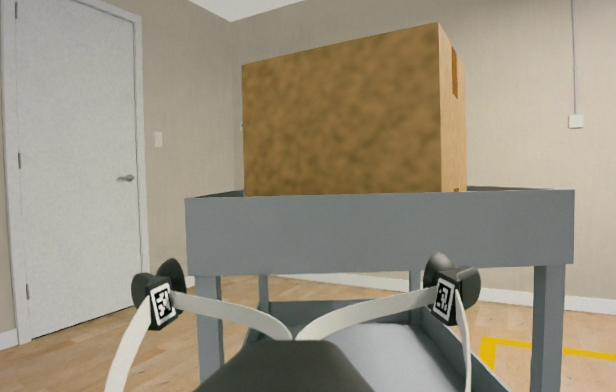

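Emit:
move(
  blocking=false,
  r2={"base":{"strafe_m":0.27},"joints":{"gripper_m":-0.02}},
)

Emit:
wait(
  seconds=2,
  cameras=["r2_head_camera","r2_wrist_camera"],
)

Scene clock: 1898.20 s.
move: r2 moving
r1: as last shown
r1.lidar_m: 5.00 3.31 0.25 0.25 - 0.25 0.35 0.55 0.57 2.02 2.78 3.48
r1.servo_current: wrist_yaw_rad=46(59) wrist_pitch_rad=39(46) wrist_roll_rad=46(59) gripper_m=46(46)
r1.contact_limits: strafe_m 1
r1.wrist_depth_mm: 891 891 891 904 878 891 891 / 878 878 891 878 866 878 891 / 878 878 866 878 866 878 878 / 854 866 866 866 878 854 866 / 866 854 668 683 866 866 866 / 508 634 640 191 842 854 866 / 488 141 180 183 153 842 842
r2.base_odometry: x=-1.902 y=-3.943 heading=-1.496
r2.turned_by_wheels: +0.000
r2.turned_by_imu: +0.001
r2.base_tilt: forward=-0.7 right=+0.1
r2.lidar_m: 0.63 0.51 0.50 2.45 3.21 5.67 0.54 0.54 0.46 0.49 3.20 0.68
r2.base_status: strafe_m moving
r2.joint_positions: lift_m=+0.650 arm_m=+0.000 wrist_yaw_rad=+0.001 wrist_pitch_rad=+0.007 wrist_roll_rad=+0.002 gripper_m=+0.129
r2.joint_status: gripper_m moving
r2.measured_speeds: translate_m=+0.000 strafe_m=+0.140 rotate_rad=+0.001 lift_m=+0.000 arm_m=+0.000 wrist_yaw_rad=+0.000 wrist_pitch_rad=+0.000 wrist_roll_rad=+0.000
r2.motor_effort: lift_m=+15(15) arm_m=-7(7) wheel_0=-7(12) wheel_1=+9(12) wheel_2=+0(4)
r2.servo_current: wrist_yaw_rad=52(65) wrist_pitch_rad=52(59) wrist_roll_rad=52(52) gripper_m=98(98)
r2.hand_pose: x=+0.4595 y=-0.0872 z=+0.8265 quat_wxyz=(+1.000, +0.001, +0.003, +0.000) (m; r2's base frame)
r2.wrist_depth_mm: - - - - - - - / - - - 554 488 - - / - - - 559 492 - - / - - - 564 496 - - / - - - - - - - / - - 204 - 195 - - / 1756 1756 1618 - - - -
pictures: none

Scene clock: 1900.13 s.
earlier move: r2 done
r1.base_odometry: x=-1.301 y=+1.218 heading=+3.122
r1.turned_by_wheels: +0.000
r1.turned_by_imu: +0.000
r1.base_tilt: forward=-1.6 right=+1.3
r1.lidar_m: 4.99 3.31 0.25 0.25 - 0.25 0.36 0.73 0.61 2.05 2.78 3.47
r1.base_status: not commanded
r1.joint_positions: lift_m=+0.750 arm_m=+0.000 wrist_yaw_rad=+0.000 wrist_pitch_rad=+1.498 wrist_roll_rad=+0.000 gripper_m=-0.020
r1.joint_status: not commanded
r1.measured_speeds: all 0
r1.motor_effort: lift_m=+20(20) arm_m=-4(4) wheel_0=-19(20) wheel_1=+18(18) wheel_2=+8(8)
r1.servo_current: wrist_yaw_rad=59(59) wrist_pitch_rad=33(52) wrist_roll_rad=46(65) gripper_m=39(46)
r1.contact_limits: strafe_m 1
r1.hand_pose: x=+0.1919 y=-0.0874 z=+0.6405 quat_wxyz=(+0.732, +0.000, +0.681, +0.000) (m; r1's base frame)
r1.wrist_depth_mm: 904 878 878 878 891 878 891 / 891 878 878 878 878 878 878 / 866 878 866 854 866 878 866 / 866 866 866 878 866 866 878 / 854 866 676 683 854 866 866 / 508 647 640 191 842 842 854 / 484 141 180 183 154 842 842
r2.base_odometry: x=-1.668 y=-3.926 heading=-1.496
r2.turned_by_wheels: +0.000
r2.turned_by_imu: +0.000
r2.base_tilt: forward=-0.7 right=+0.1
r2.lidar_m: 0.43 0.38 0.84 2.21 2.93 5.58 0.67 0.60 0.70 0.71 3.40 0.68
r2.base_status: done
r2.joint_positions: lift_m=+0.650 arm_m=+0.000 wrist_yaw_rad=+0.001 wrist_pitch_rad=+0.007 wrist_roll_rad=+0.002 gripper_m=-0.019
r2.joint_status: all done
r2.measured_speeds: all 0
r2.motor_effort: lift_m=+15(15) arm_m=-7(7) wheel_0=-2(16) wheel_1=+2(12) wheel_2=+0(4)
r2.servo_current: wrist_yaw_rad=46(65) wrist_pitch_rad=46(59) wrist_roll_rad=39(59) gripper_m=98(156)
r2.hand_pose: x=+0.4595 y=-0.0872 z=+0.8265 quat_wxyz=(+1.000, +0.001, +0.003, +0.000) (m; r2's base frame)
r2.wrist_depth_mm: 238 - - - - - - / 239 - - - - 535 488 / 248 - - - - 539 488 / 248 - - - 580 539 496 / 236 - - - 741 - - / 246 - 187 202 179 - - / 246 1756 - - - - -
wait: 1.93 of 2 s (r2 has come to rest)
pictures: r2_head_camera, r2_wrist_camera
Images, in order (width x height): r2_head_camera 420x560, r2_wrist_camera 616x392.

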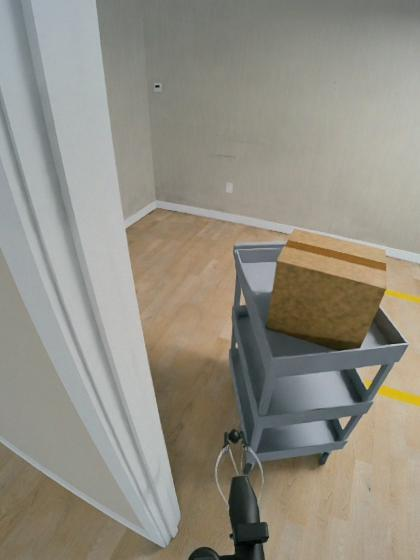

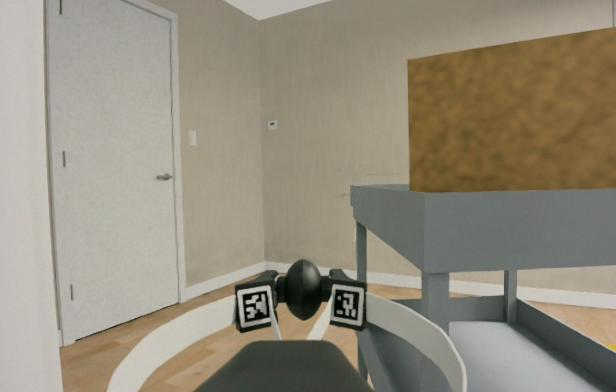

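Emit:
move(
  blocking=false,
  r2={"base":{"strafe_m":-0.05},"joints":{"arm_m":0.55}},
)

Emit:
wait(
  seconds=2.3,
)

Emit:
move(
  blocking=false,
  r2={"base":{"translate_m":0.18},"pace":"slow"},
)

Emit:
wait(
  seconds=2.5,
  cameras=["r2_head_camera","r2_wrist_camera","r2_head_left_camera"],
)

Scene clock: 1918.60 s.
move: r2 moving
r1: as last shown
r1.lidar_m: 4.98 3.35 0.25 0.25 - 0.25 0.35 0.67 0.59 2.01 2.79 3.41
r1.motor_effort: lift_m=+20(20) arm_m=-4(4) wheel_0=-19(19) wheel_1=+18(18) wheel_2=+8(9)
r1.servo_current: wrist_yaw_rad=52(59) wrist_pitch_rad=46(52) wrist_roll_rad=39(59) gripper_m=39(52)
r1.contact_limits: strafe_m 1
r1.wrist_depth_mm: 878 904 904 878 891 891 878 / 878 878 891 878 891 891 891 / 878 866 866 866 878 878 866 / 866 878 878 866 866 854 854 / 866 854 668 683 854 866 842 / 512 647 640 192 842 854 854 / 484 141 180 183 153 842 842
r2.base_odometry: x=-1.703 y=-3.929 heading=-1.496
r2.turned_by_wheels: +0.000
r2.turned_by_imu: +0.000
r2.base_tilt: forward=-0.7 right=+0.1
r2.lidar_m: 0.50 0.38 0.78 2.23 2.97 5.56 0.60 0.59 0.65 0.66 3.35 0.67
r2.base_status: strafe_m moving
r2.joint_positions: lift_m=+0.650 arm_m=+0.051 wrist_yaw_rad=+0.001 wrist_pitch_rad=+0.007 wrist_roll_rad=+0.002 gripper_m=-0.019
r2.joint_status: arm_m moving
joint sent to its limit — r2.arm_m, upper limit.
r2.measured_speeds: translate_m=+0.001 strafe_m=-0.107 rotate_rad=-0.003 lift_m=+0.000 arm_m=+0.195 wrist_yaw_rad=+0.000 wrist_pitch_rad=+0.000 wrist_roll_rad=+0.000
r2.motor_effort: lift_m=+15(15) arm_m=+8(10) wheel_0=+6(11) wheel_1=-4(10) wheel_2=+1(1)
r2.servo_current: wrist_yaw_rad=39(59) wrist_pitch_rad=39(52) wrist_roll_rad=46(52) gripper_m=91(91)
r2.hand_pose: x=+0.5098 y=-0.0872 z=+0.8265 quat_wxyz=(+1.000, +0.001, +0.003, +0.000) (m; r2's base frame)
r2.wrist_depth_mm: - - - - - - 445 / - - - - 539 484 442 / - - - - 549 480 445 / - - - - 525 492 445 / - - - - 445 - - / - - 187 202 179 - - / 1756 1708 - - - - -
pictures: none

Scene clock: 1920.77 s.
earlier move: r2 done
r1.base_odometry: x=-1.301 y=+1.218 heading=+3.122
r1.turned_by_wheels: +0.000
r1.turned_by_imu: +0.000
r1.base_tilt: forward=-1.6 right=+1.3
r1.lidar_m: 4.99 3.31 0.25 0.25 - 0.25 0.37 0.62 0.59 2.05 2.79 3.43
r1.base_status: not commanded
r1.joint_positions: lift_m=+0.750 arm_m=+0.000 wrist_yaw_rad=+0.000 wrist_pitch_rad=+1.498 wrist_roll_rad=+0.000 gripper_m=-0.020
r1.joint_status: not commanded
r1.measured_speeds: all 0
r1.motor_effort: lift_m=+20(20) arm_m=-4(4) wheel_0=-19(19) wheel_1=+18(18) wheel_2=+8(9)
r1.servo_current: wrist_yaw_rad=65(65) wrist_pitch_rad=39(52) wrist_roll_rad=59(59) gripper_m=39(52)
r1.contact_limits: strafe_m 1
r1.hand_pose: x=+0.1919 y=-0.0874 z=+0.6405 quat_wxyz=(+0.732, +0.000, +0.681, +0.000) (m; r1's base frame)
r1.wrist_depth_mm: 891 891 878 866 891 878 904 / 891 866 891 891 878 878 878 / 866 878 866 866 878 854 866 / 854 866 854 854 866 866 866 / 854 854 676 691 854 854 854 / 508 647 634 193 854 842 854 / 488 141 180 183 154 854 842
r2.base_odometry: x=-1.718 y=-3.930 heading=-1.496
r2.turned_by_wheels: +0.000
r2.turned_by_imu: +0.000
r2.base_tilt: forward=-0.7 right=+0.0
r2.lidar_m: 0.67 0.40 0.70 2.28 2.96 5.59 0.61 0.56 0.65 0.65 3.36 0.67
r2.base_status: done
r2.joint_positions: lift_m=+0.650 arm_m=+0.547 wrist_yaw_rad=+0.001 wrist_pitch_rad=+0.007 wrist_roll_rad=+0.002 gripper_m=-0.019
r2.joint_status: all done
joint sent to its limit — r2.arm_m, upper limit.
r2.measured_speeds: all 0
r2.motor_effort: lift_m=+15(15) arm_m=+7(11) wheel_0=+2(11) wheel_1=-3(10) wheel_2=+0(1)
r2.servo_current: wrist_yaw_rad=52(59) wrist_pitch_rad=39(52) wrist_roll_rad=65(65) gripper_m=91(104)
r2.hand_pose: x=+1.0066 y=-0.0872 z=+0.8265 quat_wxyz=(+1.000, +0.001, +0.003, +0.000) (m; r2's base frame)
r2.wrist_depth_mm: - - - - - - - / - - - - - - - / - - - - - - - / - - - - 466 469 469 / - - - - 227 113 - / - - 187 202 177 132 - / 1661 1661 - - - 122 -
wait: 2.17 of 2.3 s (r2 has come to rest)
pictures: none

Scene clock: 1921.27 s.
move: r2 moving
r1: as last shown
r1.lidar_m: 5.00 3.35 0.25 0.25 - 0.25 0.39 0.66 0.59 2.01 2.79 3.45
r1.motor_effort: lift_m=+20(20) arm_m=-4(4) wheel_0=-19(19) wheel_1=+18(18) wheel_2=+8(8)
r1.servo_current: wrist_yaw_rad=59(65) wrist_pitch_rad=39(46) wrist_roll_rad=46(78) gripper_m=46(46)
r1.contact_limits: strafe_m 1
r1.wrist_depth_mm: 878 891 878 878 878 891 878 / 878 878 891 878 891 904 878 / 866 878 878 866 866 878 891 / 866 854 866 866 866 866 854 / 854 854 676 683 854 854 866 / 508 647 647 192 854 854 854 / 488 141 180 183 153 842 842
r2.base_odometry: x=-1.717 y=-3.942 heading=-1.496
r2.turned_by_wheels: +0.000
r2.turned_by_imu: +0.000
r2.base_tilt: forward=-0.7 right=+0.0
r2.lidar_m: 0.68 0.38 0.70 2.26 2.98 5.61 0.62 0.57 0.66 0.65 3.30 0.67
r2.base_status: translate_m moving
r2.joint_positions: lift_m=+0.650 arm_m=+0.547 wrist_yaw_rad=+0.001 wrist_pitch_rad=+0.007 wrist_roll_rad=+0.002 gripper_m=-0.019
r2.joint_status: not commanded
r2.measured_speeds: translate_m=+0.048 strafe_m=-0.001 rotate_rad=-0.001 lift_m=+0.000 arm_m=+0.000 wrist_yaw_rad=+0.000 wrist_pitch_rad=+0.000 wrist_roll_rad=+0.000
r2.motor_effort: lift_m=+15(15) arm_m=+7(8) wheel_0=+5(8) wheel_1=+6(7) wheel_2=-10(10)
r2.servo_current: wrist_yaw_rad=39(52) wrist_pitch_rad=46(52) wrist_roll_rad=33(65) gripper_m=91(91)
r2.hand_pose: x=+1.0066 y=-0.0872 z=+0.8265 quat_wxyz=(+1.000, +0.001, +0.003, +0.000) (m; r2's base frame)
r2.wrist_depth_mm: - - - - - - - / - - - - - - - / - - - - - - - / - - - - 455 462 459 / - - - - 224 112 - / - - 187 202 175 131 - / 1661 1618 - - - 121 -
pictures: none

Scene clock: 1923.77 s.
earlier move: r2 moving
r1.base_odometry: x=-1.301 y=+1.218 heading=+3.122
r1.turned_by_wheels: +0.000
r1.turned_by_imu: +0.000
r1.base_tilt: forward=-1.6 right=+1.2
r1.lidar_m: 4.99 3.35 0.25 0.25 - 0.25 0.37 0.78 0.76 2.04 2.80 3.46
r1.base_status: not commanded
r1.joint_positions: lift_m=+0.750 arm_m=+0.000 wrist_yaw_rad=+0.000 wrist_pitch_rad=+1.498 wrist_roll_rad=+0.000 gripper_m=-0.020
r1.joint_status: not commanded
r1.measured_speeds: all 0
r1.motor_effort: lift_m=+20(20) arm_m=-4(4) wheel_0=-19(19) wheel_1=+17(18) wheel_2=+8(9)
r1.servo_current: wrist_yaw_rad=46(65) wrist_pitch_rad=46(52) wrist_roll_rad=59(78) gripper_m=46(52)
r1.contact_limits: strafe_m 1
r1.hand_pose: x=+0.1919 y=-0.0874 z=+0.6405 quat_wxyz=(+0.732, +0.000, +0.681, +0.000) (m; r1's base frame)
r1.wrist_depth_mm: 878 891 891 891 904 891 891 / 866 891 878 878 878 866 878 / 878 866 878 866 866 878 866 / 866 866 866 866 866 854 878 / 854 854 668 691 866 878 866 / 508 640 634 192 854 854 854 / 488 141 180 183 153 854 854
r2.base_odometry: x=-1.705 y=-4.109 heading=-1.496
r2.turned_by_wheels: +0.000
r2.turned_by_imu: +0.001
r2.base_tilt: forward=-0.7 right=+0.1
r2.lidar_m: 0.61 0.27 0.25 2.15 2.89 5.72 0.77 0.77 0.68 0.77 0.64 0.50
r2.base_status: translate_m moving
r2.joint_positions: lift_m=+0.650 arm_m=+0.547 wrist_yaw_rad=+0.001 wrist_pitch_rad=+0.007 wrist_roll_rad=+0.002 gripper_m=-0.019
r2.joint_status: not commanded
r2.measured_speeds: all 0
r2.motor_effort: lift_m=+15(15) arm_m=+7(8) wheel_0=+8(11) wheel_1=+5(8) wheel_2=-6(11)
r2.servo_current: wrist_yaw_rad=52(59) wrist_pitch_rad=52(59) wrist_roll_rad=46(65) gripper_m=91(104)
r2.hand_pose: x=+1.0066 y=-0.0872 z=+0.8265 quat_wxyz=(+1.000, +0.001, +0.003, +0.000) (m; r2's base frame)
r2.wrist_depth_mm: - - - - - - - / - - - - - - - / - - - - - - - / - - - - 330 289 290 / - - - - 196 114 - / - - 188 202 172 114 - / 1661 1618 - - 173 114 -
wait: 2.50 s; no rest
pictures: r2_head_camera, r2_head_left_camera, r2_wrist_camera
Images, in order (width x height): r2_head_camera 420x560, r2_head_left_camera 420x672, r2_wrist_camera 616x392.

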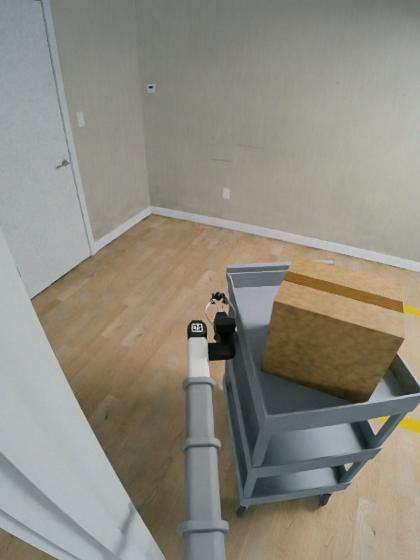

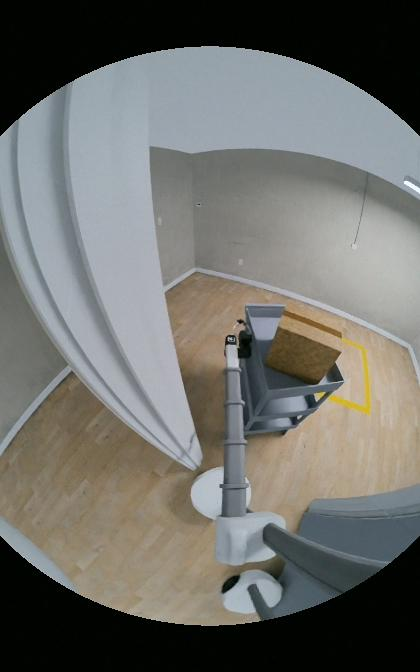

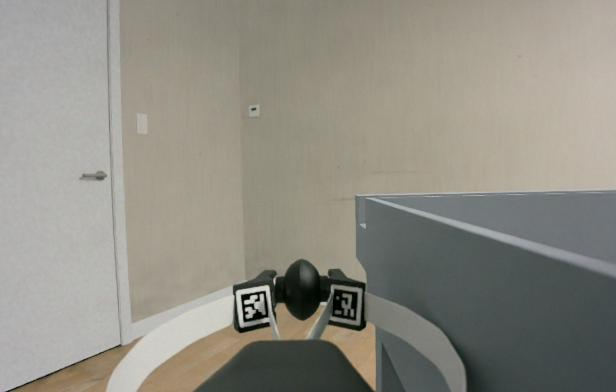

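Emit:
move(
  blocking=false,
  r2={"base":{"strafe_m":-0.3},"pace":"slow","contact_limits":{"strafe_m":0.6}},
)

Emit:
wait(
  seconds=4.5,
  cameras=["r2_head_camera","r2_wrist_camera"],
)

Scene clock: 1928.30 s.
earlier move: r2 done
move: r2 moving
r1: as last shown
r1.base_tilt: forward=-1.6 right=+1.3
r1.lidar_m: 4.98 3.33 0.25 0.25 - 0.25 0.38 0.75 0.76 2.03 2.78 3.46
r1.motor_effort: lift_m=+20(20) arm_m=-4(4) wheel_0=-19(19) wheel_1=+18(18) wheel_2=+8(8)
r1.servo_current: wrist_yaw_rad=46(65) wrist_pitch_rad=39(46) wrist_roll_rad=33(59) gripper_m=46(46)
r1.contact_limits: strafe_m 1
r1.wrist_depth_mm: 878 891 904 878 878 891 891 / 891 866 878 878 878 878 878 / 878 866 878 866 878 866 866 / 854 866 866 866 866 866 866 / 866 854 661 683 842 854 842 / 508 647 634 192 854 854 831 / 484 141 180 183 153 842 831
r2.base_odometry: x=-1.719 y=-4.110 heading=-1.495
r2.turned_by_wheels: +0.001
r2.turned_by_imu: +0.002
r2.base_tilt: forward=-0.6 right=+0.1
r2.lidar_m: 0.53 0.25 0.27 2.18 2.91 5.75 0.74 0.77 0.69 0.76 0.67 0.50
r2.base_status: strafe_m moving
r2.joint_positions: lift_m=+0.650 arm_m=+0.547 wrist_yaw_rad=+0.003 wrist_pitch_rad=+0.007 wrist_roll_rad=+0.002 gripper_m=-0.019
r2.joint_status: not commanded
r2.measured_speeds: translate_m=+0.001 strafe_m=-0.055 rotate_rad=+0.002 lift_m=+0.000 arm_m=+0.000 wrist_yaw_rad=+0.025 wrist_pitch_rad=+0.000 wrist_roll_rad=+0.000
r2.motor_effort: lift_m=+15(15) arm_m=+7(7) wheel_0=+18(18) wheel_1=-3(8) wheel_2=+1(5)
r2.servo_current: wrist_yaw_rad=33(59) wrist_pitch_rad=52(52) wrist_roll_rad=39(52) gripper_m=98(98)
r2.contact_limits: strafe_m 0.6
r2.hand_pose: x=+1.0069 y=-0.0865 z=+0.8265 quat_wxyz=(+1.000, +0.001, +0.003, +0.002) (m; r2's base frame)
r2.wrist_depth_mm: - - - - - - - / - - - - - - - / - - - - - - - / - - - - 338 287 286 / - - - - 220 - - / - - 188 200 163 - - / 1618 1708 1756 - 144 - -
pictures: none

Scene clock: 1931.93 s.
earlier move: r2 done
r1.base_odometry: x=-1.301 y=+1.218 heading=+3.122
r1.turned_by_wheels: +0.000
r1.turned_by_imu: +0.000
r1.base_tilt: forward=-1.6 right=+1.3
r1.lidar_m: 4.98 3.32 0.25 0.25 - 0.25 0.38 0.73 1.22 2.04 2.79 3.47
r1.base_status: not commanded
r1.joint_positions: lift_m=+0.750 arm_m=+0.000 wrist_yaw_rad=+0.000 wrist_pitch_rad=+1.498 wrist_roll_rad=+0.000 gripper_m=-0.020
r1.joint_status: not commanded
r1.measured_speeds: all 0
r1.motor_effort: lift_m=+20(20) arm_m=-4(4) wheel_0=-19(20) wheel_1=+18(18) wheel_2=+8(9)
r1.servo_current: wrist_yaw_rad=52(65) wrist_pitch_rad=46(52) wrist_roll_rad=46(72) gripper_m=39(52)
r1.contact_limits: strafe_m 1
r1.hand_pose: x=+0.1919 y=-0.0874 z=+0.6405 quat_wxyz=(+0.732, +0.000, +0.681, +0.000) (m; r1's base frame)
r1.wrist_depth_mm: 891 904 891 891 878 891 878 / 878 878 878 891 866 866 891 / 866 878 878 878 866 891 878 / 866 854 866 866 866 854 866 / 854 866 676 683 854 854 842 / 512 640 640 191 854 866 831 / 484 141 180 183 153 842 842
r2.base_odometry: x=-2.004 y=-4.132 heading=-1.496
r2.turned_by_wheels: -0.001
r2.turned_by_imu: +0.003
r2.base_tilt: forward=-0.7 right=+0.1
r2.lidar_m: 0.57 2.52 0.50 2.46 3.26 0.92 0.72 0.50 0.44 2.39 3.02 0.62
r2.base_status: done
r2.joint_positions: lift_m=+0.650 arm_m=+0.547 wrist_yaw_rad=+0.003 wrist_pitch_rad=+0.007 wrist_roll_rad=+0.002 gripper_m=-0.019
r2.joint_status: not commanded
r2.measured_speeds: all 0
r2.motor_effort: lift_m=+15(15) arm_m=+5(7) wheel_0=+5(23) wheel_1=-5(8) wheel_2=+4(7)
r2.servo_current: wrist_yaw_rad=39(65) wrist_pitch_rad=46(59) wrist_roll_rad=39(65) gripper_m=98(98)
r2.contact_limits: strafe_m 0.6
r2.hand_pose: x=+1.0069 y=-0.0865 z=+0.8265 quat_wxyz=(+1.000, +0.001, +0.003, +0.002) (m; r2's base frame)
r2.wrist_depth_mm: 1983 - - - - - - / 1921 - - - - - - / 1921 - - - - - - / 1983 - - - - 410 397 / 1863 - - - 373 - - / - - 186 202 169 - - / 1756 1708 - - 407 - -
wait: 3.63 of 4.5 s (r2 has come to rest)
pictures: r2_head_camera, r2_wrist_camera
Images, in order (width x height): r2_head_camera 420x560, r2_wrist_camera 616x392.

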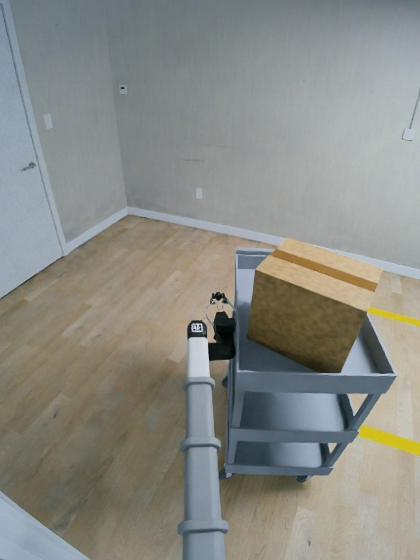

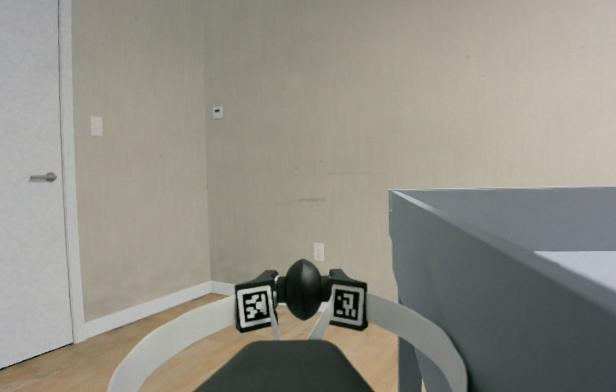

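Emit:
move(
  blocking=false,
  r2={"base":{"translate_m":0.13,"strafe_m":-0.13},"pace":"slow","contact_limits":{"strafe_m":0.6}},
)

Emit:
wait(
  seconds=3,
  cameras=["r2_head_right_camera","r2_head_camera"],
)

Scene clock: 1943.97 s.
move: r2 moving
r1: as last shown
r1.base_tilt: forward=-1.5 right=+1.3
r1.lidar_m: 4.98 3.32 0.25 0.25 - 0.25 0.37 0.73 1.21 2.02 2.80 3.47
r1.motor_effort: lift_m=+20(20) arm_m=-4(4) wheel_0=-19(20) wheel_1=+17(18) wheel_2=+8(8)
r1.servo_current: wrist_yaw_rad=39(52) wrist_pitch_rad=39(46) wrist_roll_rad=52(59) gripper_m=46(46)
r1.contact_limits: strafe_m 1
r1.wrist_depth_mm: 891 878 904 891 891 891 891 / 878 878 878 891 891 878 878 / 866 866 878 866 866 878 866 / 854 854 854 866 854 866 866 / 854 842 668 683 866 866 866 / 512 640 640 193 842 854 854 / 484 141 180 183 153 842 842
r2.base_odometry: x=-2.012 y=-4.141 heading=-1.496
r2.turned_by_wheels: +0.000
r2.turned_by_imu: +0.000
r2.base_tilt: forward=-0.6 right=+0.1
r2.lidar_m: 0.59 2.53 0.49 2.46 3.23 0.94 0.72 0.47 0.45 2.44 0.78 0.61
r2.base_status: translate_m moving; strafe_m moving
r2.joint_positions: lift_m=+0.650 arm_m=+0.547 wrist_yaw_rad=+0.003 wrist_pitch_rad=+0.007 wrist_roll_rad=+0.002 gripper_m=-0.019
r2.joint_status: not commanded
r2.measured_speeds: translate_m=+0.035 strafe_m=-0.036 rotate_rad=-0.003 lift_m=+0.000 arm_m=+0.000 wrist_yaw_rad=+0.000 wrist_pitch_rad=+0.000 wrist_roll_rad=+0.000
r2.motor_effort: lift_m=+15(15) arm_m=+5(6) wheel_0=+8(14) wheel_1=-5(7) wheel_2=-6(7)
r2.servo_current: wrist_yaw_rad=46(59) wrist_pitch_rad=46(52) wrist_roll_rad=59(59) gripper_m=85(98)
r2.contact_limits: strafe_m 0.6
r2.hand_pose: x=+1.0069 y=-0.0867 z=+0.8265 quat_wxyz=(+1.000, +0.001, +0.003, +0.001) (m; r2's base frame)
r2.wrist_depth_mm: 1921 - - - - - - / 1921 - - - - - - / 1983 - - - - - - / 1983 - - - - 407 394 / 1921 - - - 342 - - / 1921 - 187 202 177 - - / 1708 1756 - - - - -
pictures: none

Scene clock: 1946.57 s.
earlier move: r2 done
r1.base_odometry: x=-1.301 y=+1.218 heading=+3.122
r1.turned_by_wheels: +0.000
r1.turned_by_imu: +0.000
r1.base_tilt: forward=-1.6 right=+1.3
r1.lidar_m: 5.00 3.33 0.25 0.25 - 0.25 0.37 0.86 1.20 2.02 2.80 3.47
r1.base_status: not commanded
r1.joint_positions: lift_m=+0.750 arm_m=+0.000 wrist_yaw_rad=+0.000 wrist_pitch_rad=+1.498 wrist_roll_rad=+0.000 gripper_m=-0.020
r1.joint_status: not commanded
r1.measured_speeds: all 0
r1.motor_effort: lift_m=+20(20) arm_m=-4(4) wheel_0=-19(20) wheel_1=+18(18) wheel_2=+8(9)
r1.servo_current: wrist_yaw_rad=39(65) wrist_pitch_rad=46(52) wrist_roll_rad=52(65) gripper_m=46(52)
r1.contact_limits: strafe_m 1
r1.hand_pose: x=+0.1919 y=-0.0874 z=+0.6405 quat_wxyz=(+0.732, +0.000, +0.681, +0.000) (m; r1's base frame)
r1.wrist_depth_mm: 878 891 878 904 878 866 904 / 878 878 878 866 866 891 891 / 866 866 866 866 866 866 866 / 866 866 866 854 866 878 878 / 854 842 676 691 866 854 866 / 508 647 647 193 854 842 842 / 484 141 181 183 154 842 831
r2.base_odometry: x=-2.123 y=-4.271 heading=-1.496
r2.turned_by_wheels: +0.000
r2.turned_by_imu: +0.002
r2.base_tilt: forward=-0.7 right=+0.1
r2.lidar_m: 0.51 2.55 0.57 0.59 3.35 0.91 0.69 0.43 0.44 2.36 0.69 0.51
r2.base_status: done
r2.joint_positions: lift_m=+0.650 arm_m=+0.547 wrist_yaw_rad=+0.002 wrist_pitch_rad=+0.007 wrist_roll_rad=+0.002 gripper_m=-0.019
r2.joint_status: not commanded
r2.measured_speeds: all 0
r2.motor_effort: lift_m=+15(15) arm_m=+6(6) wheel_0=+7(14) wheel_1=-3(7) wheel_2=-5(8)
r2.servo_current: wrist_yaw_rad=46(65) wrist_pitch_rad=46(52) wrist_roll_rad=46(59) gripper_m=91(98)
r2.contact_limits: strafe_m 0.6
r2.hand_pose: x=+1.0069 y=-0.0868 z=+0.8265 quat_wxyz=(+1.000, +0.001, +0.003, +0.001) (m; r2's base frame)
r2.wrist_depth_mm: - - - - - - - / - - - - - - - / 1921 - - - - - - / 1863 - - - - 329 319 / 1921 - - - - 120 - / 1921 - 187 202 169 - - / 1708 1708 - - 319 120 -
wait: 2.60 of 3 s (r2 has come to rest)
pictures: r2_head_camera, r2_head_right_camera
Images, in order (width x height): r2_head_camera 420x560, r2_head_right_camera 420x672.

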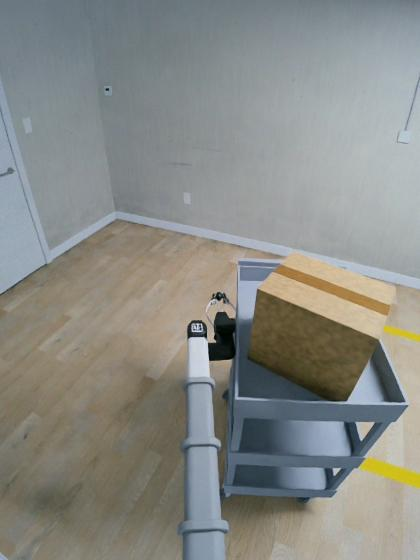

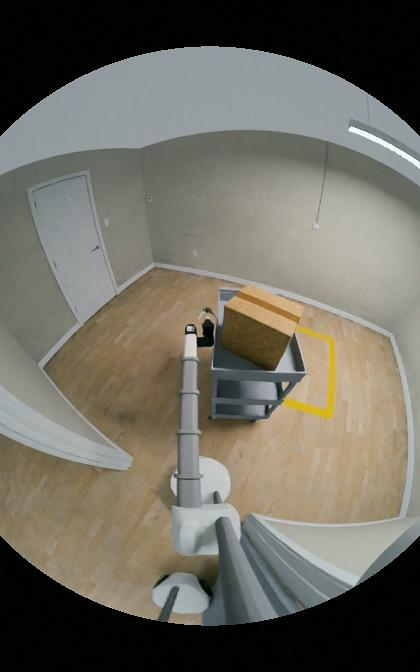

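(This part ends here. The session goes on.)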